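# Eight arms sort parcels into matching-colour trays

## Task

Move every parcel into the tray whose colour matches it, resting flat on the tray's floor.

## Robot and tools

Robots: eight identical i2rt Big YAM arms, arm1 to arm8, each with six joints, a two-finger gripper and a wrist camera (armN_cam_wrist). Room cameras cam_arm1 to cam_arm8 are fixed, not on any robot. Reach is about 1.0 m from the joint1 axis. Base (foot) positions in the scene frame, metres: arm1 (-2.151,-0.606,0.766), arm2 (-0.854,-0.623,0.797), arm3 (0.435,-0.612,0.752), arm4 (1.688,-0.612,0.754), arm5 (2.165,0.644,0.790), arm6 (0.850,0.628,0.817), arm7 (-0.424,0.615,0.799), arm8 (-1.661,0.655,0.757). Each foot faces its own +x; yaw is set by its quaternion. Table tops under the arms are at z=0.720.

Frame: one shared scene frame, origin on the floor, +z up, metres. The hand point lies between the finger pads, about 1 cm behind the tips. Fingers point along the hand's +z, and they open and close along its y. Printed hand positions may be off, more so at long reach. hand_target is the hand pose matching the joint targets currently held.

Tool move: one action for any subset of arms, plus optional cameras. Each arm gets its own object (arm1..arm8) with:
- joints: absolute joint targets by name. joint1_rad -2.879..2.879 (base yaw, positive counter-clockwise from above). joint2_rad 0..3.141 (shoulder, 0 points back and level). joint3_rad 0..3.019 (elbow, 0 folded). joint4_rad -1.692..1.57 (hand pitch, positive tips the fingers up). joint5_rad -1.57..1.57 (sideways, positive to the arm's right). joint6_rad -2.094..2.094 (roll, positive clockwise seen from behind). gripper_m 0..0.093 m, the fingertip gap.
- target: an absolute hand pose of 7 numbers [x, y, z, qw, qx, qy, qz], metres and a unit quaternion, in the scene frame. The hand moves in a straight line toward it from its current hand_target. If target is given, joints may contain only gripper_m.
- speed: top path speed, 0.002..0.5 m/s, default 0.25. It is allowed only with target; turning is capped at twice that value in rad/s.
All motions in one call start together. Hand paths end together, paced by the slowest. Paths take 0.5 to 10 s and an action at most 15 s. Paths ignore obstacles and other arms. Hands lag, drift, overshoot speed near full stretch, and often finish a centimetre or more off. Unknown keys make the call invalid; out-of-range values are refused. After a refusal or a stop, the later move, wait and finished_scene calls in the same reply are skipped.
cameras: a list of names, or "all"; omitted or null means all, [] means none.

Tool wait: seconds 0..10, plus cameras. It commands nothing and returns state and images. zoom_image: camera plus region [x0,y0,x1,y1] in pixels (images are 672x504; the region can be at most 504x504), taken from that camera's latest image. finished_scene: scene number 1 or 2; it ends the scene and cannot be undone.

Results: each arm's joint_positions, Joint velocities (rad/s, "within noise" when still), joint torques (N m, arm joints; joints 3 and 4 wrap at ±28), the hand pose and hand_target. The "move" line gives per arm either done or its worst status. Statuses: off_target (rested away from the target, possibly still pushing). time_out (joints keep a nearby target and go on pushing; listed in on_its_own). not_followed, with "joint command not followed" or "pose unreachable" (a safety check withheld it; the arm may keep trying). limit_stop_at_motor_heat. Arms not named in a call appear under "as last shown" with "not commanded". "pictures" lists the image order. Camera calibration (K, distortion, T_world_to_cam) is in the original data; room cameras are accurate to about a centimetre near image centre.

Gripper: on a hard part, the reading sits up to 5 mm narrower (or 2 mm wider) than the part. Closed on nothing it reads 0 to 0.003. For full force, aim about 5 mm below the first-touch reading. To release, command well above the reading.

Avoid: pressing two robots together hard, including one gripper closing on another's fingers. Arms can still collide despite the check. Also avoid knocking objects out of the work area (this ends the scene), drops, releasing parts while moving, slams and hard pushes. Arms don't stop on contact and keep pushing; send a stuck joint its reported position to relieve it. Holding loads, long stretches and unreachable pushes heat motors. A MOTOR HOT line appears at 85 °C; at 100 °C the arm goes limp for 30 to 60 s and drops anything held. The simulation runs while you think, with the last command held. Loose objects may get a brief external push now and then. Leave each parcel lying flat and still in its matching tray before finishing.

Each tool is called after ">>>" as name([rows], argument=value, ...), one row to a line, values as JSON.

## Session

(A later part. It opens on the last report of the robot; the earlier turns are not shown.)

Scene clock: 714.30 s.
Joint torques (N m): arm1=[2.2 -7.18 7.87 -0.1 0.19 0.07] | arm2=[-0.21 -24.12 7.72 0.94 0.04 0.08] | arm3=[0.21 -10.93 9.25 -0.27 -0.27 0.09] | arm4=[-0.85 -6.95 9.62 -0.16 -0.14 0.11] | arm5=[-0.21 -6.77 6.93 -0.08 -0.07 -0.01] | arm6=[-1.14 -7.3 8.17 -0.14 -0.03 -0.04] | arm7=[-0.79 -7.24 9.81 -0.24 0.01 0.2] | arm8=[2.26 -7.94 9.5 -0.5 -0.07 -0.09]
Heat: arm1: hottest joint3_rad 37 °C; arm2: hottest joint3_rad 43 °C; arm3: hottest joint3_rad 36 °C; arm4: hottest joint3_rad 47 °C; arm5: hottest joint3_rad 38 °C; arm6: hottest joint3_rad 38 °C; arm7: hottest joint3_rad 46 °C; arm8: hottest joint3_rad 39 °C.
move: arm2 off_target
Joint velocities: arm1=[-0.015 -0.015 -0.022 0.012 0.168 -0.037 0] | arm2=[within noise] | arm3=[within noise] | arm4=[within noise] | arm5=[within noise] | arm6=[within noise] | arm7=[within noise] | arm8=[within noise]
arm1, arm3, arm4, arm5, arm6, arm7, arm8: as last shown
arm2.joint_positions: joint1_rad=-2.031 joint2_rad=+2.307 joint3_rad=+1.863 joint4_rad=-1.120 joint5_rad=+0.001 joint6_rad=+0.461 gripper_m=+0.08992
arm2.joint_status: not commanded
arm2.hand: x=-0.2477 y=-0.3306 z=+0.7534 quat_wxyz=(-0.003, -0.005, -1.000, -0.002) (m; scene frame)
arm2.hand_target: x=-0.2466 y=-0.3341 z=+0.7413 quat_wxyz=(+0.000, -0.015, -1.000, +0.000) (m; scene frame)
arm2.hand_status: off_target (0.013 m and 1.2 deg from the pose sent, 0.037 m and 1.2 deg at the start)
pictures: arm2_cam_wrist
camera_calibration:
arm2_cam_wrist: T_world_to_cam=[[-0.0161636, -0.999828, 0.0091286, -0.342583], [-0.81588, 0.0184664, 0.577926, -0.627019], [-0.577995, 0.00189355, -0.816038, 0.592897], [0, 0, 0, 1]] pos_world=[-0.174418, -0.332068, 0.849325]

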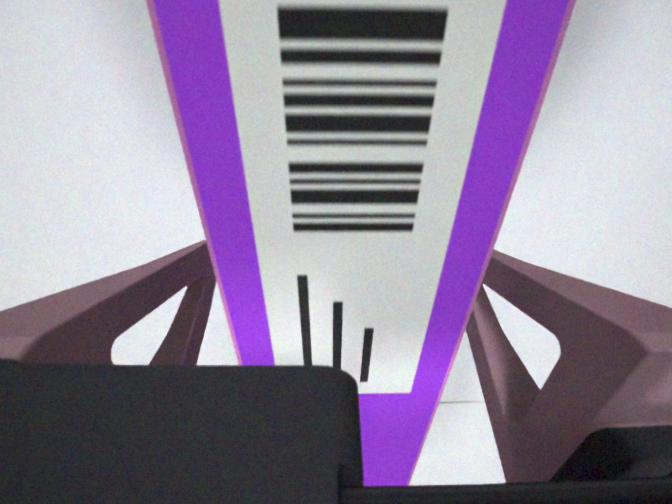

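>>> move(arm2={"target":[-0.2465,-0.334,0.731,0,0.0148,0.99989,0],"speed":0.15}, cameras=[])

>>> move(arm2={"joints":{"gripper_m":0.052}}, cameras=[])

>>> move(arm2={"target":[-0.2465,-0.334,0.89,0,0.0148,0.99989,0],"speed":0.3}, cameras=["arm2_cam_wrist"])

Scene clock: 721.43 s.
Joint torques (N m): arm1=[2.43 -7.47 7.98 -0.01 0.17 0.08] | arm2=[-0.21 -24.23 7.21 0.95 0.04 0.07] | arm3=[0.21 -11.05 9.25 -0.28 -0.27 0.09] | arm4=[-0.85 -6.89 9.62 -0.16 -0.14 0.11] | arm5=[-0.32 -6.65 6.91 -0.18 -0.06 0.02] | arm6=[-1.2 -7.3 8.18 -0.17 -0.03 -0.04] | arm7=[-0.79 -7.3 9.8 -0.25 0.02 0.2] | arm8=[2.14 -7.82 9.47 -0.51 -0.08 -0.09]
Heat: arm1: hottest joint3_rad 37 °C; arm2: hottest joint3_rad 43 °C; arm3: hottest joint3_rad 36 °C; arm4: hottest joint3_rad 47 °C; arm5: hottest joint3_rad 38 °C; arm6: hottest joint3_rad 38 °C; arm7: hottest joint3_rad 46 °C; arm8: hottest joint3_rad 39 °C.
move: arm2 off_target
Joint velocities: arm1=[within noise] | arm2=[-0.015 -0.005 0.012 0.002 -0.11 0.154 0.001] | arm3=[within noise] | arm4=[within noise] | arm5=[within noise] | arm6=[within noise] | arm7=[within noise] | arm8=[within noise]
arm1, arm3, arm4, arm5, arm6, arm7, arm8: as last shown
arm2.joint_positions: joint1_rad=-2.031 joint2_rad=+2.315 joint3_rad=+1.863 joint4_rad=-1.103 joint5_rad=+0.001 joint6_rad=+0.461 gripper_m=+0.08992
arm2.joint_status: not commanded
arm2.hand: x=-0.2453 y=-0.3294 z=+0.7478 quat_wxyz=(-0.007, -0.005, -1.000, -0.003) (m; scene frame)
arm2.hand_target: x=-0.2468 y=-0.3341 z=+0.7313 quat_wxyz=(+0.000, -0.015, -1.000, +0.000) (m; scene frame)
arm2.hand_status: off_target (0.017 m and 1.4 deg from the pose sent, 0.023 m and 1.2 deg at the start)
pictures: none
No camera images: "cameras" was empty.

Scene clock: 722.03 s.
Joint torques (N m): arm1=[2.67 -6.95 7.92 -0.08 0.19 0.08] | arm2=[-0.21 -24.29 7.2 0.94 0.04 0.07] | arm3=[0.21 -11.05 9.25 -0.25 -0.27 0.08] | arm4=[-0.85 -6.89 9.62 -0.16 -0.15 0.11] | arm5=[-0.38 -6.95 6.76 -0.2 -0.09 0.03] | arm6=[-1.2 -7.41 8.2 -0.17 -0.03 -0.03] | arm7=[-0.91 -7.3 9.8 -0.2 0 0.2] | arm8=[2.08 -8 9.46 -0.49 -0.07 -0.08]
Heat: arm1: hottest joint3_rad 37 °C; arm2: hottest joint3_rad 43 °C; arm3: hottest joint3_rad 36 °C; arm4: hottest joint3_rad 47 °C; arm5: hottest joint3_rad 38 °C; arm6: hottest joint3_rad 38 °C; arm7: hottest joint3_rad 46 °C; arm8: hottest joint3_rad 39 °C.
move: arm2 off_target
Joint velocities: within noise
arm1, arm3, arm4, arm5, arm6, arm7, arm8: as last shown
arm2.joint_positions: joint1_rad=-2.031 joint2_rad=+2.315 joint3_rad=+1.863 joint4_rad=-1.103 joint5_rad=+0.001 joint6_rad=+0.461 gripper_m=+0.05878
arm2.joint_status: gripper_m off_target (ended at +0.05881, target +0.05200)
arm2.hand: x=-0.2453 y=-0.3294 z=+0.7478 quat_wxyz=(-0.007, -0.006, -1.000, -0.003) (m; scene frame)
arm2.hand_target: x=-0.2468 y=-0.3341 z=+0.7313 quat_wxyz=(+0.000, -0.015, -1.000, +0.000) (m; scene frame)
arm2.hand_status: not commanded
pictures: none
No camera images: "cameras" was empty.

Scene clock: 723.50 s.
Joint torques (N m): arm1=[2.14 -7 7.86 -0.1 0.17 0.07] | arm2=[-0.21 -23.82 11.22 0.13 0.03 0.07] | arm3=[0.15 -11.05 9.24 -0.24 -0.27 0.09] | arm4=[-0.85 -6.95 9.62 -0.16 -0.15 0.11] | arm5=[-0.09 -6.89 6.95 -0.23 -0.06 0.02] | arm6=[-1.14 -7.36 8.21 -0.17 -0.03 -0.04] | arm7=[-0.67 -7.36 9.87 -0.21 0.01 0.21] | arm8=[2.02 -7.94 9.47 -0.54 -0.08 -0.1]
Heat: arm1: hottest joint3_rad 37 °C; arm2: hottest joint3_rad 43 °C; arm3: hottest joint3_rad 36 °C; arm4: hottest joint3_rad 47 °C; arm5: hottest joint3_rad 38 °C; arm6: hottest joint3_rad 38 °C; arm7: hottest joint3_rad 46 °C; arm8: hottest joint3_rad 39 °C.
move: arm2 done
Joint velocities: within noise
arm1, arm3, arm4, arm5, arm6, arm7, arm8: as last shown
arm2.joint_positions: joint1_rad=-2.031 joint2_rad=+2.166 joint3_rad=+1.982 joint4_rad=-1.396 joint5_rad=+0.001 joint6_rad=+0.461 gripper_m=+0.05878
arm2.joint_status: not commanded
arm2.hand: x=-0.2564 y=-0.3350 z=+0.8878 quat_wxyz=(+0.004, -0.006, -1.000, +0.002) (m; scene frame)
arm2.hand_target: x=-0.2467 y=-0.3342 z=+0.8901 quat_wxyz=(+0.000, -0.015, -1.000, +0.000) (m; scene frame)
arm2.hand_status: done (0.010 m and 1.2 deg from the pose sent, 0.142 m and 1.4 deg at the start)
pictures: arm2_cam_wrist
camera_calibration:
arm2_cam_wrist: T_world_to_cam=[[-0.0163938, -0.999726, 0.0166861, -0.355063], [-0.807036, 0.0230824, 0.590051, -0.71861], [-0.590275, -0.00379311, -0.807193, 0.684624], [0, 0, 0, 1]] pos_world=[-0.181648, -0.335781, 0.982565]

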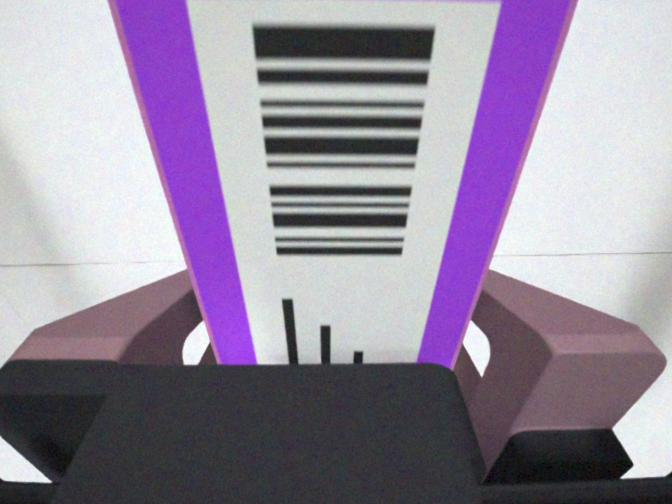

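>>> move(arm2={"target":[-0.532,-0.487,0.99,0,0.0148,0.99989,0],"speed":0.35}, cameras=[])

>>> move(arm2={"joints":{"joint1_rad":-1.463,"joint6_rad":-0.55}}, cameras=[])

>>> move(arm2={"target":[-0.47,0.0,0.85,0,-0.7071,0.7071,0],"speed":0.3}, cameras=["cam_arm7","cam_arm2"])

Scene clock: 732.50 s.
Joint torques (N m): arm1=[2.49 -6.95 7.95 -0.16 0.21 0.07] | arm2=[-0.44 -10.17 8.2 0.2 0.04 -0.16] | arm3=[0.26 -10.93 9.24 -0.25 -0.27 0.08] | arm4=[-0.85 -6.89 9.62 -0.16 -0.15 0.11] | arm5=[-0.62 -6.36 6.99 -0.17 -0.08 0.04] | arm6=[-1.08 -7.3 8.18 -0.14 -0.03 -0.04] | arm7=[-0.73 -7.18 9.87 -0.23 0 0.21] | arm8=[2.2 -7.88 9.59 -0.49 -0.08 -0.09]
Heat: arm1: hottest joint3_rad 37 °C; arm2: hottest joint3_rad 43 °C; arm3: hottest joint3_rad 36 °C; arm4: hottest joint3_rad 47 °C; arm5: hottest joint3_rad 38 °C; arm6: hottest joint3_rad 38 °C; arm7: hottest joint3_rad 46 °C; arm8: hottest joint3_rad 39 °C.
move: arm2 done
Joint velocities: within noise
arm1, arm3, arm4, arm5, arm6, arm7, arm8: as last shown
arm2.joint_positions: joint1_rad=-2.071 joint2_rad=+1.270 joint3_rad=+1.077 joint4_rad=-1.367 joint5_rad=+0.001 joint6_rad=+0.445 gripper_m=+0.05878
arm2.joint_status: not commanded
arm2.hand: x=-0.5309 y=-0.4835 z=+0.9905 quat_wxyz=(-0.005, -0.018, -1.000, -0.002) (m; scene frame)
arm2.hand_target: x=-0.5320 y=-0.4870 z=+0.9900 quat_wxyz=(+0.000, -0.015, -1.000, +0.000) (m; scene frame)
arm2.hand_status: done (0.004 m and 0.7 deg from the pose sent, 0.331 m and 1.2 deg at the start)
pictures: none
No camera images: "cameras" was empty.

Scene clock: 734.07 s.
Joint torques (N m): arm1=[2.32 -7.12 7.95 -0.08 0.17 0.08] | arm2=[0.73 -10.23 8.2 0.21 -0.03 -0.21] | arm3=[0.21 -11.05 9.26 -0.25 -0.27 0.09] | arm4=[-0.85 -6.89 9.62 -0.16 -0.14 0.11] | arm5=[-0.5 -6.53 6.91 0.03 -0.1 0.01] | arm6=[-1.26 -7.36 8.18 -0.14 -0.03 -0.03] | arm7=[-0.85 -7.18 9.81 -0.25 0.01 0.19] | arm8=[2.14 -7.88 9.51 -0.57 -0.07 -0.09]
Heat: arm1: hottest joint3_rad 37 °C; arm2: hottest joint3_rad 43 °C; arm3: hottest joint3_rad 36 °C; arm4: hottest joint3_rad 47 °C; arm5: hottest joint3_rad 38 °C; arm6: hottest joint3_rad 38 °C; arm7: hottest joint3_rad 46 °C; arm8: hottest joint3_rad 39 °C.
move: arm2 done
Joint velocities: within noise
arm1.joint_positions: joint1_rad=-1.534 joint2_rad=+1.263 joint3_rad=+1.162 joint4_rad=-1.449 joint5_rad=+0.004 joint6_rad=-0.032 gripper_m=+0.07189
arm1.joint_status: not commanded
arm1.hand: x=-2.2878 y=-0.9340 z=+0.9966 quat_wxyz=(-0.009, -0.821, -0.571, +0.011) (m; scene frame)
arm1.hand_target: x=-2.2821 y=-0.9308 z=+0.9901 quat_wxyz=(+0.000, -0.819, -0.574, +0.000) (m; scene frame)
arm1.hand_status: not commanded
arm2.joint_positions: joint1_rad=-1.469 joint2_rad=+1.270 joint3_rad=+1.077 joint4_rad=-1.367 joint5_rad=+0.000 joint6_rad=-0.536 gripper_m=+0.05883
arm2.joint_status: all done
arm2.hand: x=-0.6670 y=-0.3249 z=+0.9907 quat_wxyz=(-0.005, +0.699, -0.715, -0.001) (m; scene frame)
arm2.hand_target: x=-0.6700 y=-0.3259 z=+0.9902 quat_wxyz=(+0.000, +0.706, -0.708, +0.000) (m; scene frame)
arm2.hand_status: not commanded
arm3.joint_positions: joint1_rad=+0.212 joint2_rad=+1.266 joint3_rad=+1.188 joint4_rad=-1.486 joint5_rad=-0.004 joint6_rad=-0.400 gripper_m=+0.08997
arm3.joint_status: not commanded
arm3.hand: x=+0.1066 y=-0.4756 z=+0.9872 quat_wxyz=(-0.002, +1.000, +0.001, -0.001) (m; scene frame)
arm3.hand_target: x=+0.1080 y=-0.4809 z=+0.9899 quat_wxyz=(+0.000, +1.000, +0.000, +0.000) (m; scene frame)
arm3.hand_status: not commanded
arm4.joint_positions: joint1_rad=-1.872 joint2_rad=+1.245 joint3_rad=+1.179 joint4_rad=-1.485 joint5_rad=-0.013 joint6_rad=+0.025 gripper_m=+0.07491
arm4.joint_status: not commanded
arm4.hand: x=+1.9046 y=-0.8873 z=+0.9936 quat_wxyz=(-0.009, -0.455, -0.891, +0.005) (m; scene frame)
arm4.hand_target: x=+1.9001 y=-0.8850 z=+0.9900 quat_wxyz=(+0.000, -0.462, -0.887, +0.000) (m; scene frame)
arm4.hand_status: not commanded
arm5.joint_positions: joint1_rad=+1.575 joint2_rad=+1.269 joint3_rad=+1.096 joint4_rad=-1.384 joint5_rad=+0.000 joint6_rad=-0.257 gripper_m=+0.08988
arm5.joint_status: not commanded
arm5.hand: x=+2.0739 y=+0.3008 z=+0.9885 quat_wxyz=(+0.003, +0.707, +0.707, -0.003) (m; scene frame)
arm5.hand_target: x=+2.0760 y=+0.3019 z=+0.9900 quat_wxyz=(+0.000, +0.707, +0.707, +0.000) (m; scene frame)
arm5.hand_status: not commanded
arm6.joint_positions: joint1_rad=-1.149 joint2_rad=+1.297 joint3_rad=+1.031 joint4_rad=-1.312 joint5_rad=+0.001 joint6_rad=-0.210 gripper_m=+0.08988
arm6.joint_status: not commanded
arm6.hand: x=+0.7812 y=+0.2835 z=+0.9844 quat_wxyz=(+0.002, -0.702, -0.712, -0.003) (m; scene frame)
arm6.hand_target: x=+0.7791 y=+0.2859 z=+0.9900 quat_wxyz=(+0.000, -0.707, -0.707, +0.000) (m; scene frame)
arm6.hand_status: not commanded
arm7.joint_positions: joint1_rad=-1.001 joint2_rad=+1.269 joint3_rad=+1.164 joint4_rad=-1.440 joint5_rad=-0.002 joint6_rad=-0.084 gripper_m=+0.09010
arm7.joint_status: not commanded
arm7.hand: x=-0.4488 y=+0.2549 z=+1.0246 quat_wxyz=(-0.008, -0.702, -0.712, +0.008) (m; scene frame)
arm7.hand_target: x=-0.4511 y=+0.2576 z=+1.0195 quat_wxyz=(+0.001, -0.707, -0.707, +0.000) (m; scene frame)
arm7.hand_status: not commanded
arm8.joint_positions: joint1_rad=+0.323 joint2_rad=+1.254 joint3_rad=+1.172 joint4_rad=-1.474 joint5_rad=-0.001 joint6_rad=-0.274 gripper_m=+0.08993
arm8.joint_status: not commanded
arm8.hand: x=-1.7599 y=+0.3168 z=+0.9925 quat_wxyz=(-0.005, -0.710, -0.704, +0.007) (m; scene frame)
arm8.hand_target: x=-1.7580 y=+0.3200 z=+0.9900 quat_wxyz=(+0.000, -0.707, -0.707, +0.000) (m; scene frame)
arm8.hand_status: not commanded
pictures: none
No camera images: "cameras" was empty.

Scene clock: 736.67 s.
Joint torques (N m): arm1=[2.32 -6.71 7.94 -0.02 0.17 0.08] | arm2=[0.79 -26.58 12.11 0.16 -0.04 -0.19] | arm3=[0.26 -10.99 9.26 -0.23 -0.28 0.08] | arm4=[-0.85 -6.89 9.62 -0.16 -0.15 0.11] | arm5=[-0.56 -7.18 7.02 -0.21 -0.08 -0.01] | arm6=[-1.2 -7.41 8.18 -0.16 -0.03 -0.03] | arm7=[-1.03 -7.3 9.8 -0.24 0 0.2] | arm8=[2.26 -7.82 9.5 -0.47 -0.06 -0.08]
Heat: arm1: hottest joint3_rad 37 °C; arm2: hottest joint3_rad 44 °C; arm3: hottest joint3_rad 36 °C; arm4: hottest joint3_rad 47 °C; arm5: hottest joint3_rad 38 °C; arm6: hottest joint3_rad 38 °C; arm7: hottest joint3_rad 46 °C; arm8: hottest joint3_rad 39 °C.
move: arm2 off_target
Joint velocities: within noise
arm1, arm3, arm4, arm5, arm6, arm7, arm8: as last shown
arm2.joint_positions: joint1_rad=-1.469 joint2_rad=+2.396 joint3_rad=+2.284 joint4_rad=-1.476 joint5_rad=+0.000 joint6_rad=-0.539 gripper_m=+0.05883
arm2.joint_status: not commanded
arm2.hand: x=-0.4712 y=-0.0116 z=+0.8469 quat_wxyz=(+0.008, +0.700, -0.714, +0.002) (m; scene frame)
arm2.hand_target: x=-0.4704 y=-0.0004 z=+0.8501 quat_wxyz=(-0.001, +0.707, -0.707, +0.000) (m; scene frame)
arm2.hand_status: off_target (0.012 m and 1.5 deg from the pose sent, 0.405 m and 1.5 deg at the start)
arm6.hand: x=+0.7812 y=+0.2836 z=+0.9844 quat_wxyz=(+0.003, -0.702, -0.712, -0.003) (m; scene frame)
pictures: cam_arm2, cam_arm7

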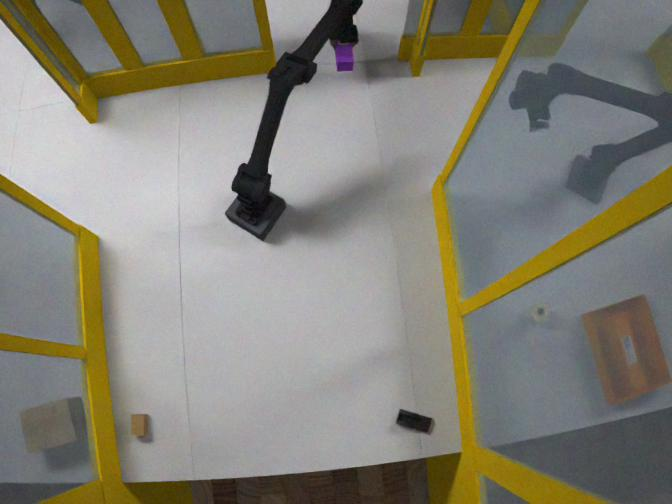

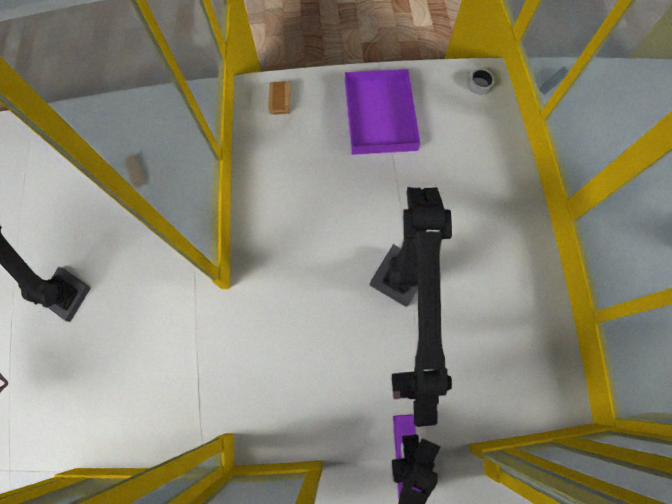

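>>> move(arm2={"target":[-0.47,0.006,0.79,0,-0.7071,0.7071,0],"speed":0.25}, cameras=[])

>>> move(arm2={"target":[-0.47,0.002,0.757,0,-0.7071,0.7071,0],"speed":0.12}, cameras=["cam_arm2"])

Scene clock: 745.33 s.
Joint torques (N m): arm1=[2.49 -7.12 7.88 -0.14 0.19 0.1] | arm2=[0.85 -27.99 8.98 0.84 -0.04 -0.15] | arm3=[0.15 -10.93 9.25 -0.27 -0.26 0.08] | arm4=[-0.85 -6.89 9.63 -0.16 -0.14 0.11] | arm5=[-0.56 -6.42 6.95 0.1 -0.07 0] | arm6=[-1.2 -7.41 8.2 -0.17 -0.03 -0.04] | arm7=[-0.73 -7.3 9.81 -0.2 0 0.21] | arm8=[2.08 -7.82 9.51 -0.46 -0.07 -0.09]
Heat: arm1: hottest joint3_rad 37 °C; arm2: hottest joint3_rad 45 °C; arm3: hottest joint3_rad 36 °C; arm4: hottest joint3_rad 46 °C; arm5: hottest joint3_rad 38 °C; arm6: hottest joint3_rad 38 °C; arm7: hottest joint3_rad 46 °C; arm8: hottest joint3_rad 39 °C.
move: arm2 done
Joint velocities: within noise
arm1, arm3, arm4, arm5, arm6, arm7, arm8: as last shown
arm2.joint_positions: joint1_rad=-1.465 joint2_rad=+2.467 joint3_rad=+2.276 joint4_rad=-1.391 joint5_rad=+0.000 joint6_rad=-0.539 gripper_m=+0.05883
arm2.joint_status: not commanded
arm2.hand: x=-0.4678 y=-0.0008 z=+0.7935 quat_wxyz=(+0.005, +0.701, -0.713, +0.001) (m; scene frame)
arm2.hand_target: x=-0.4702 y=+0.0060 z=+0.7901 quat_wxyz=(+0.000, +0.707, -0.707, +0.000) (m; scene frame)
arm2.hand_status: done (0.008 m and 1.1 deg from the pose sent, 0.059 m and 1.5 deg at the start)
pictures: none
No camera images: "cameras" was empty.

Scene clock: 746.37 s.
Joint torques (N m): arm1=[2.26 -6.95 7.94 -0.14 0.18 0.07] | arm2=[0.62 -27.05 8.17 0.95 -0.04 -0.18] | arm3=[0.09 -10.93 9.24 -0.28 -0.28 0.08] | arm4=[-0.85 -6.95 9.62 -0.16 -0.15 0.11] | arm5=[-0.09 -6.48 6.75 -0.16 -0.07 0.03] | arm6=[-1.2 -7.36 8.2 -0.14 -0.03 -0.03] | arm7=[-0.79 -7.12 9.8 -0.21 0 0.21] | arm8=[2.02 -7.71 9.48 -0.57 -0.05 -0.08]
Heat: arm1: hottest joint3_rad 37 °C; arm2: hottest joint3_rad 45 °C; arm3: hottest joint3_rad 36 °C; arm4: hottest joint3_rad 46 °C; arm5: hottest joint3_rad 38 °C; arm6: hottest joint3_rad 38 °C; arm7: hottest joint3_rad 46 °C; arm8: hottest joint3_rad 39 °C.
move: arm2 off_target
Joint velocities: within noise
arm1, arm3, arm4, arm5, arm6, arm7, arm8: as last shown
arm2.joint_positions: joint1_rad=-1.465 joint2_rad=+2.475 joint3_rad=+2.229 joint4_rad=-1.319 joint5_rad=+0.000 joint6_rad=-0.539 gripper_m=+0.05883
arm2.joint_status: not commanded
arm2.hand: x=-0.4673 y=+0.0000 z=+0.7700 quat_wxyz=(-0.003, +0.701, -0.713, -0.001) (m; scene frame)
arm2.hand_target: x=-0.4702 y=+0.0018 z=+0.7571 quat_wxyz=(+0.000, +0.707, -0.707, +0.000) (m; scene frame)
arm2.hand_status: off_target (0.013 m and 1.0 deg from the pose sent, 0.037 m and 1.1 deg at the start)
pictures: cam_arm2

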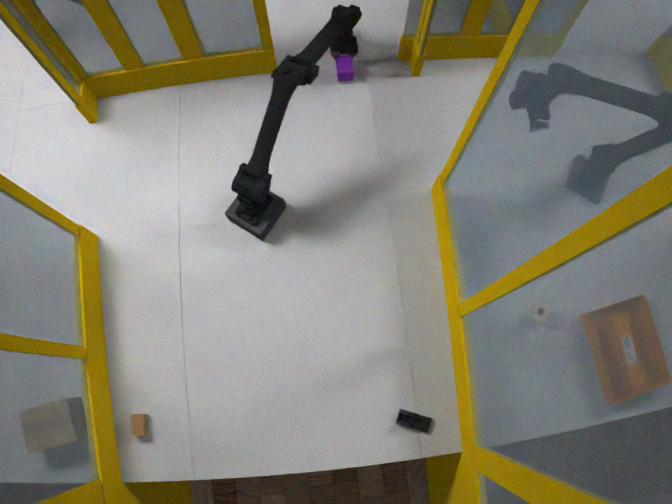

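>>> move(arm2={"target":[-0.47,0.002,0.737,0,-0.7071,0.7071,0],"speed":0.1}, cameras=[])

>>> move(arm2={"target":[-0.47,0.002,0.73,0,-0.7071,0.7071,0],"speed":0.1}, cameras=["arm2_cam_wrist"])

Scene clock: 752.70 s.
Joint torques (N m): arm1=[2.02 -7 7.91 -0.1 0.19 0.06] | arm2=[0.62 -26.87 8.24 0.84 -0.05 -0.18] | arm3=[0.09 -10.99 9.25 -0.27 -0.27 0.08] | arm4=[-0.85 -6.89 9.62 -0.16 -0.15 0.11] | arm5=[-0.44 -6.53 6.83 -0.1 -0.08 0] | arm6=[-1.2 -7.36 8.21 -0.16 -0.03 -0.03] | arm7=[-0.85 -7.3 9.83 -0.23 0.01 0.2] | arm8=[2.2 -8 9.47 -0.53 -0.08 -0.07]
Heat: arm1: hottest joint3_rad 37 °C; arm2: hottest joint3_rad 44 °C; arm3: hottest joint3_rad 36 °C; arm4: hottest joint3_rad 46 °C; arm5: hottest joint3_rad 38 °C; arm6: hottest joint3_rad 38 °C; arm7: hottest joint3_rad 46 °C; arm8: hottest joint3_rad 39 °C.
move: arm2 off_target
Joint velocities: within noise
arm1, arm3, arm4, arm5, arm6, arm7, arm8: as last shown
arm2.joint_positions: joint1_rad=-1.465 joint2_rad=+2.495 joint3_rad=+2.214 joint4_rad=-1.282 joint5_rad=+0.000 joint6_rad=-0.539 gripper_m=+0.05883
arm2.joint_status: not commanded
arm2.hand: x=-0.4669 y=+0.0007 z=+0.7503 quat_wxyz=(-0.004, +0.701, -0.713, -0.001) (m; scene frame)
arm2.hand_target: x=-0.4702 y=+0.0018 z=+0.7372 quat_wxyz=(+0.000, +0.707, -0.707, +0.000) (m; scene frame)
arm2.hand_status: off_target (0.014 m and 1.1 deg from the pose sent, 0.033 m and 1.0 deg at the start)
pictures: none
No camera images: "cameras" was empty.

Scene clock: 753.67 s.
Joint torques (N m): arm1=[2.02 -7.12 7.91 -0.05 0.18 0.09] | arm2=[0.62 -26.58 7.8 1.02 -0.05 -0.18] | arm3=[0.26 -10.93 9.26 -0.24 -0.27 0.08] | arm4=[-0.85 -6.89 9.63 -0.16 -0.14 0.11] | arm5=[-0.26 -6.24 6.98 -0.13 -0.09 -0.02] | arm6=[-1.26 -7.3 8.18 -0.14 -0.02 -0.03] | arm7=[-0.73 -7.36 9.84 -0.21 0.02 0.19] | arm8=[2.2 -8 9.48 -0.57 -0.06 -0.09]
Heat: arm1: hottest joint3_rad 37 °C; arm2: hottest joint3_rad 44 °C; arm3: hottest joint3_rad 36 °C; arm4: hottest joint3_rad 46 °C; arm5: hottest joint3_rad 38 °C; arm6: hottest joint3_rad 38 °C; arm7: hottest joint3_rad 46 °C; arm8: hottest joint3_rad 39 °C.
move: arm2 off_target
Joint velocities: within noise
arm1, arm3, arm4, arm5, arm6, arm7, arm8: as last shown
arm2.joint_positions: joint1_rad=-1.465 joint2_rad=+2.496 joint3_rad=+2.214 joint4_rad=-1.274 joint5_rad=+0.000 joint6_rad=-0.539 gripper_m=+0.05883
arm2.joint_status: not commanded
arm2.hand: x=-0.4660 y=+0.0022 z=+0.7501 quat_wxyz=(-0.008, +0.701, -0.713, -0.002) (m; scene frame)
arm2.hand_target: x=-0.4703 y=+0.0016 z=+0.7303 quat_wxyz=(+0.000, +0.707, -0.707, +0.000) (m; scene frame)
arm2.hand_status: off_target (0.020 m and 1.3 deg from the pose sent, 0.021 m and 1.1 deg at the start)
pictures: arm2_cam_wrist
camera_calibration:
arm2_cam_wrist: T_world_to_cam=[[0.999551, -0.0219528, 0.0204089, 0.449279], [-0.0296821, -0.819741, 0.571965, -0.436674], [0.00417373, -0.572314, -0.820024, 0.73891], [0, 0, 0, 1]] pos_world=[-0.465122, 0.0747916, 0.846517]

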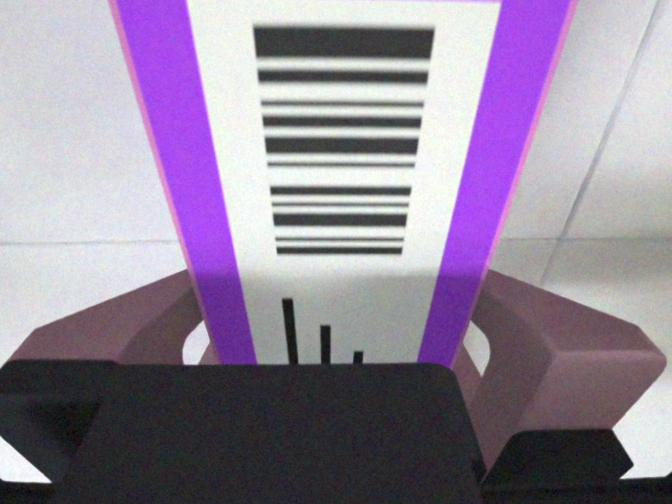

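>>> move(arm2={"joints":{"gripper_m":0.09}}, cameras=[])

>>> move(arm2={"target":[-0.466,0.003,0.88,0,-0.7071,0.7071,0],"speed":0.25}, cameras=[])

>>> move(arm2={"target":[-0.671,-0.325,0.99,0,-0.7071,0.7071,0],"speed":0.35}, cameras=[])

>>> move(arm7={"target":[-0.466,0.01,0.85,0,0.7071,0.7071,0],"speed":0.25}, cameras=["arm7_cam_wrist"])

Scene clock: 761.90 s.
Joint torques (N m): arm1=[2.37 -6.95 7.91 -0.13 0.16 0.06] | arm2=[0.62 -26.58 7.8 0.95 -0.05 -0.18] | arm3=[0.21 -10.87 9.25 -0.27 -0.27 0.08] | arm4=[-0.85 -6.89 9.62 -0.16 -0.15 0.11] | arm5=[-0.67 -6.36 6.91 -0.13 -0.06 -0.01] | arm6=[-1.14 -7.41 8.18 -0.16 -0.03 -0.04] | arm7=[-0.73 -7.24 9.85 -0.17 0.01 0.2] | arm8=[2.08 -7.88 9.51 -0.49 -0.05 -0.07]
Heat: arm1: hottest joint3_rad 37 °C; arm2: hottest joint3_rad 43 °C; arm3: hottest joint3_rad 36 °C; arm4: hottest joint3_rad 46 °C; arm5: hottest joint3_rad 38 °C; arm6: hottest joint3_rad 38 °C; arm7: hottest joint3_rad 46 °C; arm8: hottest joint3_rad 39 °C.
move: arm2 done
Joint velocities: within noise
arm1, arm3, arm4, arm5, arm6, arm7, arm8: as last shown
arm2.joint_positions: joint1_rad=-1.465 joint2_rad=+2.496 joint3_rad=+2.214 joint4_rad=-1.272 joint5_rad=+0.000 joint6_rad=-0.539 gripper_m=+0.08983
arm2.joint_status: all done
arm2.hand: x=-0.4658 y=+0.0026 z=+0.7498 quat_wxyz=(-0.009, +0.701, -0.713, -0.002) (m; scene frame)
arm2.hand_target: x=-0.4703 y=+0.0016 z=+0.7302 quat_wxyz=(+0.000, +0.707, -0.707, +0.000) (m; scene frame)
arm2.hand_status: not commanded
pictures: none
No camera images: "cameras" was empty.

Scene clock: 763.60 s.
Joint torques (N m): arm1=[2.2 -6.77 7.88 -0.13 0.16 0.05] | arm2=[0.32 -26.46 11.99 0.13 -0.04 -0.2] | arm3=[0.21 -10.93 9.24 -0.27 -0.28 0.08] | arm4=[-0.85 -6.95 9.61 -0.16 -0.15 0.11] | arm5=[-0.38 -6.48 6.87 -0.1 -0.08 -0.04] | arm6=[-1.2 -7.36 8.18 -0.14 -0.03 -0.03] | arm7=[-0.91 -7.18 9.88 -0.2 0.01 0.19] | arm8=[1.9 -8 9.46 -0.53 -0.07 -0.08]
Heat: arm1: hottest joint3_rad 37 °C; arm2: hottest joint3_rad 43 °C; arm3: hottest joint3_rad 36 °C; arm4: hottest joint3_rad 46 °C; arm5: hottest joint3_rad 38 °C; arm6: hottest joint3_rad 38 °C; arm7: hottest joint3_rad 46 °C; arm8: hottest joint3_rad 39 °C.
move: arm2 done
Joint velocities: within noise
arm1, arm3, arm4, arm5, arm6, arm7, arm8: as last shown
arm2.joint_positions: joint1_rad=-1.465 joint2_rad=+2.411 joint3_rad=+2.397 joint4_rad=-1.569 joint5_rad=+0.000 joint6_rad=-0.541 gripper_m=+0.08992
arm2.joint_status: not commanded
arm2.hand: x=-0.4700 y=-0.0045 z=+0.8791 quat_wxyz=(+0.006, +0.702, -0.712, +0.001) (m; scene frame)
arm2.hand_target: x=-0.4663 y=+0.0027 z=+0.8801 quat_wxyz=(-0.001, +0.707, -0.707, +0.000) (m; scene frame)
arm2.hand_status: done (0.009 m and 1.1 deg from the pose sent, 0.130 m and 1.4 deg at the start)
pictures: none
No camera images: "cameras" was empty.

Scene clock: 765.67 s.
Joint torques (N m): arm1=[2.2 -6.83 7.94 -0.06 0.16 0.08] | arm2=[0.73 -9.76 8.1 0.21 -0.05 -0.14] | arm3=[0.26 -10.93 9.25 -0.23 -0.27 0.08] | arm4=[-0.85 -6.95 9.62 -0.16 -0.15 0.11] | arm5=[-0.5 -6.83 6.89 -0.05 -0.09 0.02] | arm6=[-1.2 -7.36 8.17 -0.14 -0.03 -0.03] | arm7=[-0.73 -7.3 9.76 -0.24 0.01 0.2] | arm8=[2.26 -7.82 9.48 -0.49 -0.06 -0.1]
Heat: arm1: hottest joint3_rad 37 °C; arm2: hottest joint3_rad 43 °C; arm3: hottest joint3_rad 36 °C; arm4: hottest joint3_rad 46 °C; arm5: hottest joint3_rad 38 °C; arm6: hottest joint3_rad 38 °C; arm7: hottest joint3_rad 46 °C; arm8: hottest joint3_rad 39 °C.
move: arm2 done
Joint velocities: within noise
arm1.joint_positions: joint1_rad=-1.534 joint2_rad=+1.263 joint3_rad=+1.162 joint4_rad=-1.449 joint5_rad=+0.004 joint6_rad=-0.032 gripper_m=+0.07189
arm1.joint_status: not commanded
arm1.hand: x=-2.2878 y=-0.9340 z=+0.9966 quat_wxyz=(-0.009, -0.821, -0.571, +0.011) (m; scene frame)
arm1.hand_target: x=-2.2821 y=-0.9308 z=+0.9901 quat_wxyz=(+0.000, -0.819, -0.574, +0.000) (m; scene frame)
arm1.hand_status: not commanded
arm2.joint_positions: joint1_rad=-1.465 joint2_rad=+1.267 joint3_rad=+1.079 joint4_rad=-1.367 joint5_rad=+0.000 joint6_rad=-0.541 gripper_m=+0.08992
arm2.joint_status: not commanded
arm2.hand: x=-0.6678 y=-0.3238 z=+0.9925 quat_wxyz=(-0.008, +0.702, -0.712, -0.002) (m; scene frame)
arm2.hand_target: x=-0.6710 y=-0.3250 z=+0.9901 quat_wxyz=(+0.000, +0.707, -0.707, +0.000) (m; scene frame)
arm2.hand_status: done (0.004 m and 1.3 deg from the pose sent, 0.394 m and 1.1 deg at the start)
arm3.joint_positions: joint1_rad=+0.212 joint2_rad=+1.266 joint3_rad=+1.188 joint4_rad=-1.486 joint5_rad=-0.004 joint6_rad=-0.400 gripper_m=+0.08997
arm3.joint_status: not commanded
arm3.hand: x=+0.1066 y=-0.4756 z=+0.9872 quat_wxyz=(-0.002, +1.000, +0.001, -0.001) (m; scene frame)
arm3.hand_target: x=+0.1080 y=-0.4809 z=+0.9899 quat_wxyz=(+0.000, +1.000, +0.000, +0.000) (m; scene frame)
arm3.hand_status: not commanded
arm4.joint_positions: joint1_rad=-1.872 joint2_rad=+1.245 joint3_rad=+1.179 joint4_rad=-1.485 joint5_rad=-0.013 joint6_rad=+0.025 gripper_m=+0.07491
arm4.joint_status: not commanded
arm4.hand: x=+1.9046 y=-0.8873 z=+0.9936 quat_wxyz=(-0.009, -0.455, -0.891, +0.005) (m; scene frame)
arm4.hand_target: x=+1.9001 y=-0.8850 z=+0.9900 quat_wxyz=(+0.000, -0.462, -0.887, +0.000) (m; scene frame)
arm4.hand_status: not commanded
arm5.joint_positions: joint1_rad=+1.575 joint2_rad=+1.269 joint3_rad=+1.096 joint4_rad=-1.384 joint5_rad=+0.000 joint6_rad=-0.257 gripper_m=+0.08988
arm5.joint_status: not commanded
arm5.hand: x=+2.0739 y=+0.3008 z=+0.9885 quat_wxyz=(+0.003, +0.707, +0.707, -0.003) (m; scene frame)
arm5.hand_target: x=+2.0760 y=+0.3019 z=+0.9900 quat_wxyz=(+0.000, +0.707, +0.707, +0.000) (m; scene frame)
arm5.hand_status: not commanded
arm6.joint_positions: joint1_rad=-1.149 joint2_rad=+1.297 joint3_rad=+1.031 joint4_rad=-1.312 joint5_rad=+0.001 joint6_rad=-0.210 gripper_m=+0.08988
arm6.joint_status: not commanded
arm6.hand: x=+0.7812 y=+0.2836 z=+0.9844 quat_wxyz=(+0.003, -0.702, -0.712, -0.003) (m; scene frame)
arm6.hand_target: x=+0.7791 y=+0.2859 z=+0.9900 quat_wxyz=(+0.000, -0.707, -0.707, +0.000) (m; scene frame)
arm6.hand_status: not commanded
arm7.joint_positions: joint1_rad=-1.001 joint2_rad=+1.269 joint3_rad=+1.164 joint4_rad=-1.440 joint5_rad=-0.002 joint6_rad=-0.084 gripper_m=+0.09010
arm7.joint_status: not commanded
arm7.hand: x=-0.4488 y=+0.2549 z=+1.0246 quat_wxyz=(-0.008, -0.702, -0.712, +0.008) (m; scene frame)
arm7.hand_target: x=-0.4511 y=+0.2576 z=+1.0195 quat_wxyz=(+0.001, -0.707, -0.707, +0.000) (m; scene frame)
arm7.hand_status: not commanded
arm8.joint_positions: joint1_rad=+0.323 joint2_rad=+1.254 joint3_rad=+1.172 joint4_rad=-1.474 joint5_rad=-0.001 joint6_rad=-0.274 gripper_m=+0.08993
arm8.joint_status: not commanded
arm8.hand: x=-1.7599 y=+0.3168 z=+0.9925 quat_wxyz=(-0.005, -0.710, -0.704, +0.007) (m; scene frame)
arm8.hand_target: x=-1.7580 y=+0.3200 z=+0.9900 quat_wxyz=(+0.000, -0.707, -0.707, +0.000) (m; scene frame)
arm8.hand_status: not commanded
pictures: none
No camera images: "cameras" was empty.

Scene clock: 767.83 s.
Joint torques (N m): arm1=[2.55 -7.18 7.92 -0.14 0.16 0.07] | arm2=[0.73 -9.82 8.1 0.21 -0.04 -0.15] | arm3=[0.21 -11.05 9.24 -0.23 -0.28 0.09] | arm4=[-0.85 -6.89 9.62 -0.16 -0.15 0.11] | arm5=[-0.73 -6.12 7.06 -0.16 -0.1 -0.03] | arm6=[-1.26 -7.3 8.18 -0.14 -0.03 -0.03] | arm7=[-0.26 -15.15 14.13 -0.13 -0.03 0.21] | arm8=[2.14 -8.06 9.46 -0.53 -0.08 -0.09]
Heat: arm1: hottest joint3_rad 37 °C; arm2: hottest joint3_rad 42 °C; arm3: hottest joint3_rad 36 °C; arm4: hottest joint3_rad 46 °C; arm5: hottest joint3_rad 38 °C; arm6: hottest joint3_rad 38 °C; arm7: hottest joint3_rad 46 °C; arm8: hottest joint3_rad 39 °C.
move: arm7 off_target
Joint velocities: within noise
arm1, arm2, arm3, arm4, arm5, arm6, arm8: as last shown
arm7.joint_positions: joint1_rad=-1.001 joint2_rad=+2.012 joint3_rad=+1.590 joint4_rad=-1.182 joint5_rad=-0.002 joint6_rad=-0.079 gripper_m=+0.09010
arm7.joint_status: not commanded
arm7.hand: x=-0.4646 y=+0.0310 z=+0.8394 quat_wxyz=(+0.011, -0.704, -0.710, -0.014) (m; scene frame)
arm7.hand_target: x=-0.4659 y=+0.0111 z=+0.8505 quat_wxyz=(+0.000, -0.707, -0.707, +0.000) (m; scene frame)
arm7.hand_status: off_target (0.024 m and 2.1 deg from the pose sent, 0.301 m and 1.6 deg at the start)
pictures: arm7_cam_wrist
camera_calibration:
arm7_cam_wrist: T_world_to_cam=[[-0.999642, -0.0252407, 0.0088832, -0.474271], [-0.0148779, 0.800224, 0.599516, -0.528683], [-0.0222408, 0.59917, -0.800313, 0.764191], [0, 0, 0, 1]] pos_world=[-0.464971, -0.0467863, 0.93276]

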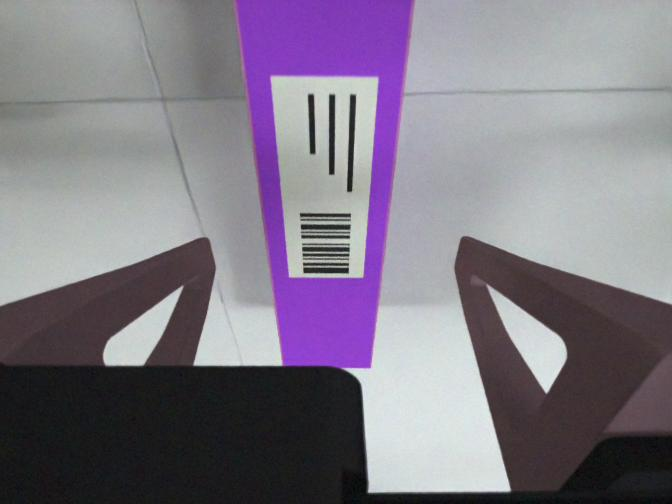

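>>> move(cameras=["cam_arm7"])

>>> zoom_image(camera="cam_arm7", region=[320, 350, 520, 500])

Scene clock: 787.57 s.
Joint torques (N m): arm1=[2.55 -6.89 7.91 -0.13 0.16 0.08] | arm2=[0.73 -9.82 8.1 0.21 -0.05 -0.15] | arm3=[0.26 -10.93 9.26 -0.27 -0.27 0.09] | arm4=[-0.85 -6.89 9.62 -0.16 -0.14 0.11] | arm5=[-0.56 -6.77 7.05 -0.1 -0.09 0] | arm6=[-1.26 -7.3 8.17 -0.14 -0.03 -0.03] | arm7=[-0.44 -15.21 14.11 -0.08 -0.03 0.21] | arm8=[1.96 -7.82 9.51 -0.55 -0.07 -0.1]
Heat: arm1: hottest joint3_rad 37 °C; arm2: hottest joint3_rad 42 °C; arm3: hottest joint3_rad 36 °C; arm4: hottest joint3_rad 46 °C; arm5: hottest joint3_rad 38 °C; arm6: hottest joint3_rad 38 °C; arm7: hottest joint3_rad 48 °C; arm8: hottest joint3_rad 39 °C.
Joint velocities: within noise
arm1.joint_positions: joint1_rad=-1.534 joint2_rad=+1.263 joint3_rad=+1.162 joint4_rad=-1.449 joint5_rad=+0.004 joint6_rad=-0.032 gripper_m=+0.07189
arm1.joint_status: not commanded
arm1.hand: x=-2.2878 y=-0.9340 z=+0.9966 quat_wxyz=(-0.009, -0.821, -0.571, +0.011) (m; scene frame)
arm1.hand_target: x=-2.2821 y=-0.9308 z=+0.9901 quat_wxyz=(+0.000, -0.819, -0.574, +0.000) (m; scene frame)
arm1.hand_status: not commanded
arm2.joint_positions: joint1_rad=-1.465 joint2_rad=+1.267 joint3_rad=+1.079 joint4_rad=-1.367 joint5_rad=+0.000 joint6_rad=-0.541 gripper_m=+0.08992
arm2.joint_status: not commanded
arm2.hand: x=-0.6678 y=-0.3238 z=+0.9925 quat_wxyz=(-0.008, +0.702, -0.712, -0.002) (m; scene frame)
arm2.hand_target: x=-0.6710 y=-0.3250 z=+0.9901 quat_wxyz=(+0.000, +0.707, -0.707, +0.000) (m; scene frame)
arm2.hand_status: not commanded
arm3.joint_positions: joint1_rad=+0.212 joint2_rad=+1.266 joint3_rad=+1.188 joint4_rad=-1.486 joint5_rad=-0.004 joint6_rad=-0.400 gripper_m=+0.08997
arm3.joint_status: not commanded
arm3.hand: x=+0.1066 y=-0.4756 z=+0.9872 quat_wxyz=(-0.002, +1.000, +0.001, -0.001) (m; scene frame)
arm3.hand_target: x=+0.1080 y=-0.4809 z=+0.9899 quat_wxyz=(+0.000, +1.000, +0.000, +0.000) (m; scene frame)
arm3.hand_status: not commanded
arm4.joint_positions: joint1_rad=-1.872 joint2_rad=+1.245 joint3_rad=+1.179 joint4_rad=-1.485 joint5_rad=-0.013 joint6_rad=+0.025 gripper_m=+0.07491
arm4.joint_status: not commanded
arm4.hand: x=+1.9046 y=-0.8873 z=+0.9936 quat_wxyz=(-0.009, -0.455, -0.891, +0.005) (m; scene frame)
arm4.hand_target: x=+1.9001 y=-0.8850 z=+0.9900 quat_wxyz=(+0.000, -0.462, -0.887, +0.000) (m; scene frame)
arm4.hand_status: not commanded
arm5.joint_positions: joint1_rad=+1.575 joint2_rad=+1.269 joint3_rad=+1.096 joint4_rad=-1.384 joint5_rad=+0.000 joint6_rad=-0.257 gripper_m=+0.08988
arm5.joint_status: not commanded
arm5.hand: x=+2.0739 y=+0.3008 z=+0.9885 quat_wxyz=(+0.003, +0.707, +0.707, -0.003) (m; scene frame)
arm5.hand_target: x=+2.0760 y=+0.3019 z=+0.9900 quat_wxyz=(+0.000, +0.707, +0.707, +0.000) (m; scene frame)
arm5.hand_status: not commanded
arm6.joint_positions: joint1_rad=-1.149 joint2_rad=+1.297 joint3_rad=+1.031 joint4_rad=-1.312 joint5_rad=+0.001 joint6_rad=-0.210 gripper_m=+0.08988
arm6.joint_status: not commanded
arm6.hand: x=+0.7812 y=+0.2836 z=+0.9844 quat_wxyz=(+0.003, -0.702, -0.712, -0.003) (m; scene frame)
arm6.hand_target: x=+0.7791 y=+0.2859 z=+0.9900 quat_wxyz=(+0.000, -0.707, -0.707, +0.000) (m; scene frame)
arm6.hand_status: not commanded
arm7.joint_positions: joint1_rad=-1.001 joint2_rad=+2.012 joint3_rad=+1.590 joint4_rad=-1.182 joint5_rad=-0.002 joint6_rad=-0.079 gripper_m=+0.09010
arm7.joint_status: not commanded
arm7.hand: x=-0.4646 y=+0.0310 z=+0.8394 quat_wxyz=(+0.011, -0.704, -0.710, -0.014) (m; scene frame)
arm7.hand_target: x=-0.4659 y=+0.0111 z=+0.8505 quat_wxyz=(+0.000, -0.707, -0.707, +0.000) (m; scene frame)
arm7.hand_status: off_target (0.024 m and 2.1 deg from the pose sent, 0.301 m and 1.6 deg at the start)
arm8.joint_positions: joint1_rad=+0.323 joint2_rad=+1.254 joint3_rad=+1.172 joint4_rad=-1.474 joint5_rad=-0.001 joint6_rad=-0.274 gripper_m=+0.08993
arm8.joint_status: not commanded
arm8.hand: x=-1.7599 y=+0.3168 z=+0.9925 quat_wxyz=(-0.005, -0.710, -0.704, +0.007) (m; scene frame)
arm8.hand_target: x=-1.7580 y=+0.3200 z=+0.9900 quat_wxyz=(+0.000, -0.707, -0.707, +0.000) (m; scene frame)
arm8.hand_status: not commanded
pictures: cam_arm7

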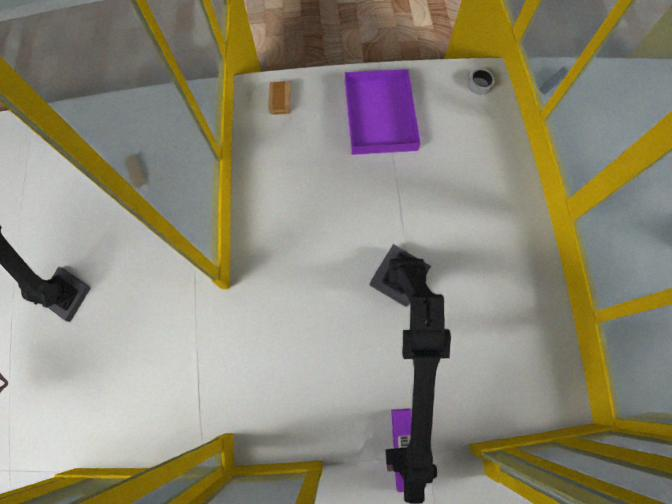

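Scaled by 2.520.

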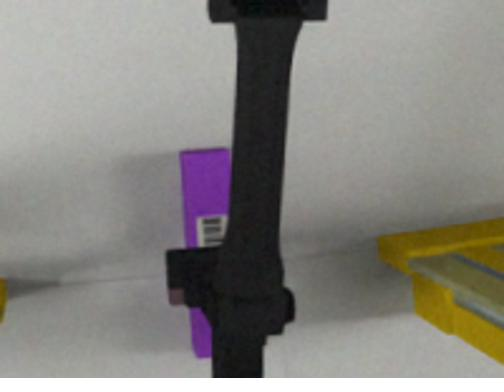

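>>> move(arm7={"target":[-0.4635,0.04,0.80,0,0.7071,0.7071,0],"speed":0.2}, cameras=["arm7_cam_wrist"])

Scene clock: 810.60 s.
Joint torques (N m): arm1=[2.26 -7 7.99 -0.05 0.16 0.07] | arm2=[0.73 -9.82 8.09 0.21 -0.04 -0.14] | arm3=[0.15 -10.87 9.26 -0.25 -0.27 0.08] | arm4=[-0.85 -6.89 9.62 -0.16 -0.14 0.11] | arm5=[-0.32 -6.89 6.89 -0.02 -0.11 0.01] | arm6=[-1.2 -7.3 8.17 -0.14 -0.02 -0.03] | arm7=[-0.26 -15.44 8.05 0.57 -0.02 0.22] | arm8=[2.26 -8.06 9.48 -0.51 -0.07 -0.08]
Heat: arm1: hottest joint3_rad 37 °C; arm2: hottest joint3_rad 41 °C; arm3: hottest joint3_rad 36 °C; arm4: hottest joint3_rad 46 °C; arm5: hottest joint3_rad 38 °C; arm6: hottest joint3_rad 38 °C; arm7: hottest joint3_rad 50 °C; arm8: hottest joint3_rad 39 °C.
move: arm7 done
Joint velocities: within noise
arm1, arm2, arm3, arm4, arm5, arm6, arm8: as last shown
arm7.joint_positions: joint1_rad=-1.001 joint2_rad=+2.012 joint3_rad=+1.493 joint4_rad=-1.047 joint5_rad=-0.002 joint6_rad=-0.078 gripper_m=+0.09010
arm7.joint_status: not commanded
arm7.hand: x=-0.4641 y=+0.0385 z=+0.8063 quat_wxyz=(-0.001, -0.704, -0.710, +0.000) (m; scene frame)
arm7.hand_target: x=-0.4635 y=+0.0401 z=+0.8001 quat_wxyz=(+0.000, -0.707, -0.707, +0.000) (m; scene frame)
arm7.hand_status: done (0.007 m and 0.5 deg from the pose sent, 0.040 m and 2.1 deg at the start)
pictures: arm7_cam_wrist
camera_calibration:
arm7_cam_wrist: T_world_to_cam=[[-0.999632, -0.0240787, 0.0124978, -0.476244], [-0.0127028, 0.822499, 0.568624, -0.489672], [-0.0239712, 0.568256, -0.822502, 0.751494], [0, 0, 0, 1]] pos_world=[-0.464274, -0.0357533, 0.902497]

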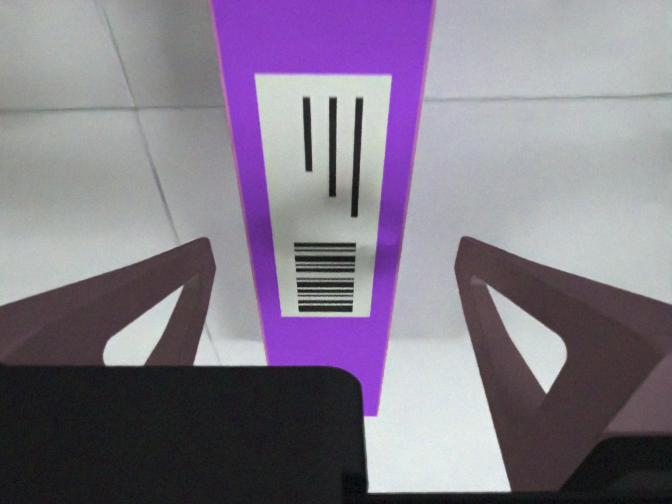

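>>> move(arm7={"target":[-0.4585,0.056,0.76,0,0.7071,0.7071,0],"speed":0.2}, cameras=["arm7_cam_wrist"])

Scene clock: 816.70 s.
Joint torques (N m): arm1=[2.49 -7.24 7.94 -0.09 0.18 0.05] | arm2=[0.73 -9.82 8.1 0.21 -0.05 -0.15] | arm3=[0.21 -11.05 9.25 -0.27 -0.28 0.09] | arm4=[-0.85 -6.89 9.61 -0.16 -0.15 0.11] | arm5=[0.15 -6.36 7.01 -0.14 -0.1 0] | arm6=[-1.26 -7.36 8.18 -0.17 -0.03 -0.04] | arm7=[0.38 -14.56 7.34 0.55 -0.01 0.21] | arm8=[2.14 -7.88 9.52 -0.57 -0.05 -0.08]
Heat: arm1: hottest joint3_rad 37 °C; arm2: hottest joint3_rad 41 °C; arm3: hottest joint3_rad 36 °C; arm4: hottest joint3_rad 46 °C; arm5: hottest joint3_rad 38 °C; arm6: hottest joint3_rad 38 °C; arm7: hottest joint3_rad 50 °C; arm8: hottest joint3_rad 39 °C.
move: arm7 off_target
Joint velocities: within noise
arm1, arm2, arm3, arm4, arm5, arm6, arm8: as last shown
arm7.joint_positions: joint1_rad=-1.001 joint2_rad=+2.023 joint3_rad=+1.408 joint4_rad=-0.937 joint5_rad=-0.002 joint6_rad=-0.072 gripper_m=+0.09010
arm7.joint_status: not commanded
arm7.hand: x=-0.4632 y=+0.0516 z=+0.7726 quat_wxyz=(-0.006, -0.706, -0.708, +0.005) (m; scene frame)
arm7.hand_target: x=-0.4586 y=+0.0563 z=+0.7602 quat_wxyz=(+0.000, -0.707, -0.707, +0.000) (m; scene frame)
arm7.hand_status: off_target (0.014 m and 0.9 deg from the pose sent, 0.050 m and 0.5 deg at the start)
pictures: arm7_cam_wrist
camera_calibration:
arm7_cam_wrist: T_world_to_cam=[[-0.999761, -0.0170757, 0.0136566, -0.475997], [-0.00655844, 0.830018, 0.557698, -0.470375], [-0.0208583, 0.557475, -0.829932, 0.724094], [0, 0, 0, 1]] pos_world=[-0.463865, -0.0213727, 0.869776]

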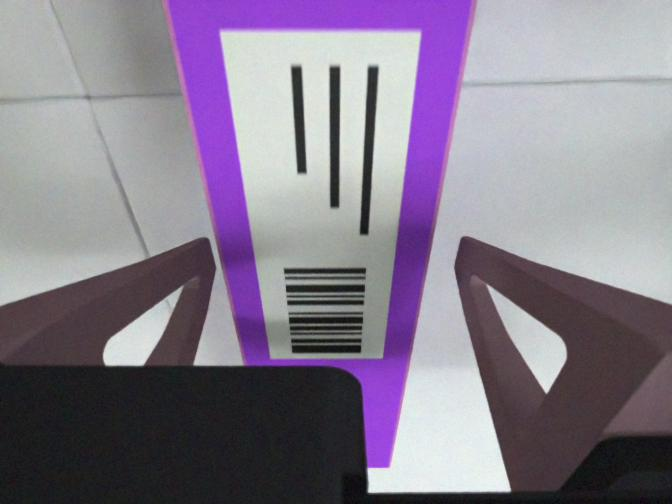

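>>> move(arm7={"target":[-0.447,0.058,0.76,0,0.7071,0.7071,0],"speed":0.2}, cameras=[])

>>> move(arm7={"target":[-0.447,0.058,0.733,0,0.7071,0.7071,0],"speed":0.12}, cameras=["arm7_cam_wrist"])

Scene clock: 822.27 s.
Joint torques (N m): arm1=[2.2 -7.18 7.84 -0.06 0.16 0.08] | arm2=[0.67 -9.82 8.1 0.21 -0.05 -0.14] | arm3=[0.09 -11.11 9.22 -0.28 -0.26 0.09] | arm4=[-0.85 -6.89 9.62 -0.16 -0.15 0.11] | arm5=[-0.21 -6.53 6.97 -0.18 -0.09 0] | arm6=[-1.2 -7.3 8.18 -0.14 -0.03 -0.03] | arm7=[0.21 -14.8 7.2 0.62 -0.01 0.21] | arm8=[1.9 -8.23 9.47 -0.49 -0.08 -0.08]
Heat: arm1: hottest joint3_rad 37 °C; arm2: hottest joint3_rad 41 °C; arm3: hottest joint3_rad 36 °C; arm4: hottest joint3_rad 46 °C; arm5: hottest joint3_rad 38 °C; arm6: hottest joint3_rad 38 °C; arm7: hottest joint3_rad 50 °C; arm8: hottest joint3_rad 39 °C.
move: arm7 off_target
Joint velocities: within noise
arm1, arm2, arm3, arm4, arm5, arm6, arm8: as last shown
arm7.joint_positions: joint1_rad=-0.978 joint2_rad=+2.023 joint3_rad=+1.399 joint4_rad=-0.934 joint5_rad=-0.002 joint6_rad=-0.051 gripper_m=+0.09010
arm7.joint_status: not commanded
arm7.hand: x=-0.4504 y=+0.0539 z=+0.7700 quat_wxyz=(-0.004, -0.706, -0.709, +0.003) (m; scene frame)
arm7.hand_target: x=-0.4470 y=+0.0582 z=+0.7600 quat_wxyz=(+0.000, -0.707, -0.707, +0.000) (m; scene frame)
arm7.hand_status: off_target (0.011 m and 0.6 deg from the pose sent, 0.022 m and 0.9 deg at the start)
pictures: none
No camera images: "cameras" was empty.

Scene clock: 823.33 s.
Joint torques (N m): arm1=[2.32 -7 7.91 -0.12 0.19 0.07] | arm2=[0.73 -9.82 8.09 0.21 -0.05 -0.15] | arm3=[0.15 -10.93 9.24 -0.25 -0.27 0.09] | arm4=[-0.85 -6.89 9.62 -0.16 -0.15 0.11] | arm5=[-0.26 -6.59 6.9 -0.09 -0.1 0.04] | arm6=[-1.14 -7.3 8.17 -0.13 -0.03 -0.03] | arm7=[0.09 -14.74 7.19 0.64 -0.01 0.22] | arm8=[2.02 -8.06 9.47 -0.44 -0.07 -0.1]
Heat: arm1: hottest joint3_rad 37 °C; arm2: hottest joint3_rad 41 °C; arm3: hottest joint3_rad 36 °C; arm4: hottest joint3_rad 46 °C; arm5: hottest joint3_rad 38 °C; arm6: hottest joint3_rad 38 °C; arm7: hottest joint3_rad 50 °C; arm8: hottest joint3_rad 39 °C.
move: arm7 off_target
Joint velocities: within noise
arm1, arm2, arm3, arm4, arm5, arm6, arm8: as last shown
arm7.joint_positions: joint1_rad=-0.978 joint2_rad=+2.064 joint3_rad=+1.384 joint4_rad=-0.877 joint5_rad=-0.002 joint6_rad=-0.051 gripper_m=+0.09010
arm7.joint_status: not commanded
arm7.hand: x=-0.4504 y=+0.0542 z=+0.7436 quat_wxyz=(-0.004, -0.706, -0.708, +0.004) (m; scene frame)
arm7.hand_target: x=-0.4470 y=+0.0582 z=+0.7331 quat_wxyz=(+0.000, -0.707, -0.707, +0.000) (m; scene frame)
arm7.hand_status: off_target (0.012 m and 0.7 deg from the pose sent, 0.038 m and 0.7 deg at the start)
pictures: arm7_cam_wrist
camera_calibration:
arm7_cam_wrist: T_world_to_cam=[[-0.999734, -0.0190333, 0.0129895, -0.462129], [-0.00846656, 0.827672, 0.561148, -0.45959], [-0.0214315, 0.560889, -0.827614, 0.69668], [0, 0, 0, 1]] pos_world=[-0.450967, -0.0191664, 0.840483]

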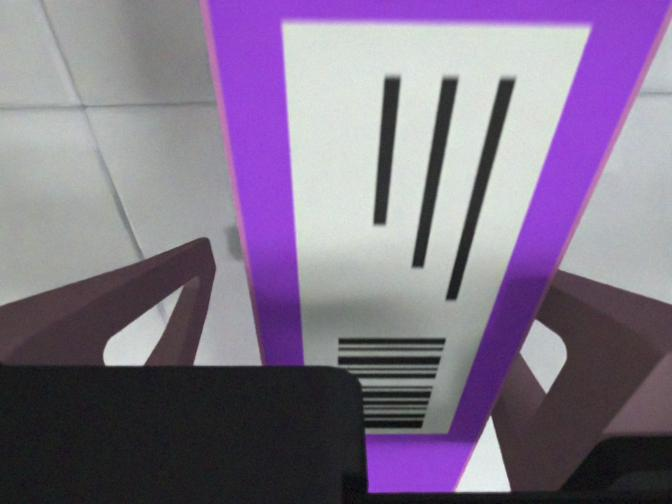

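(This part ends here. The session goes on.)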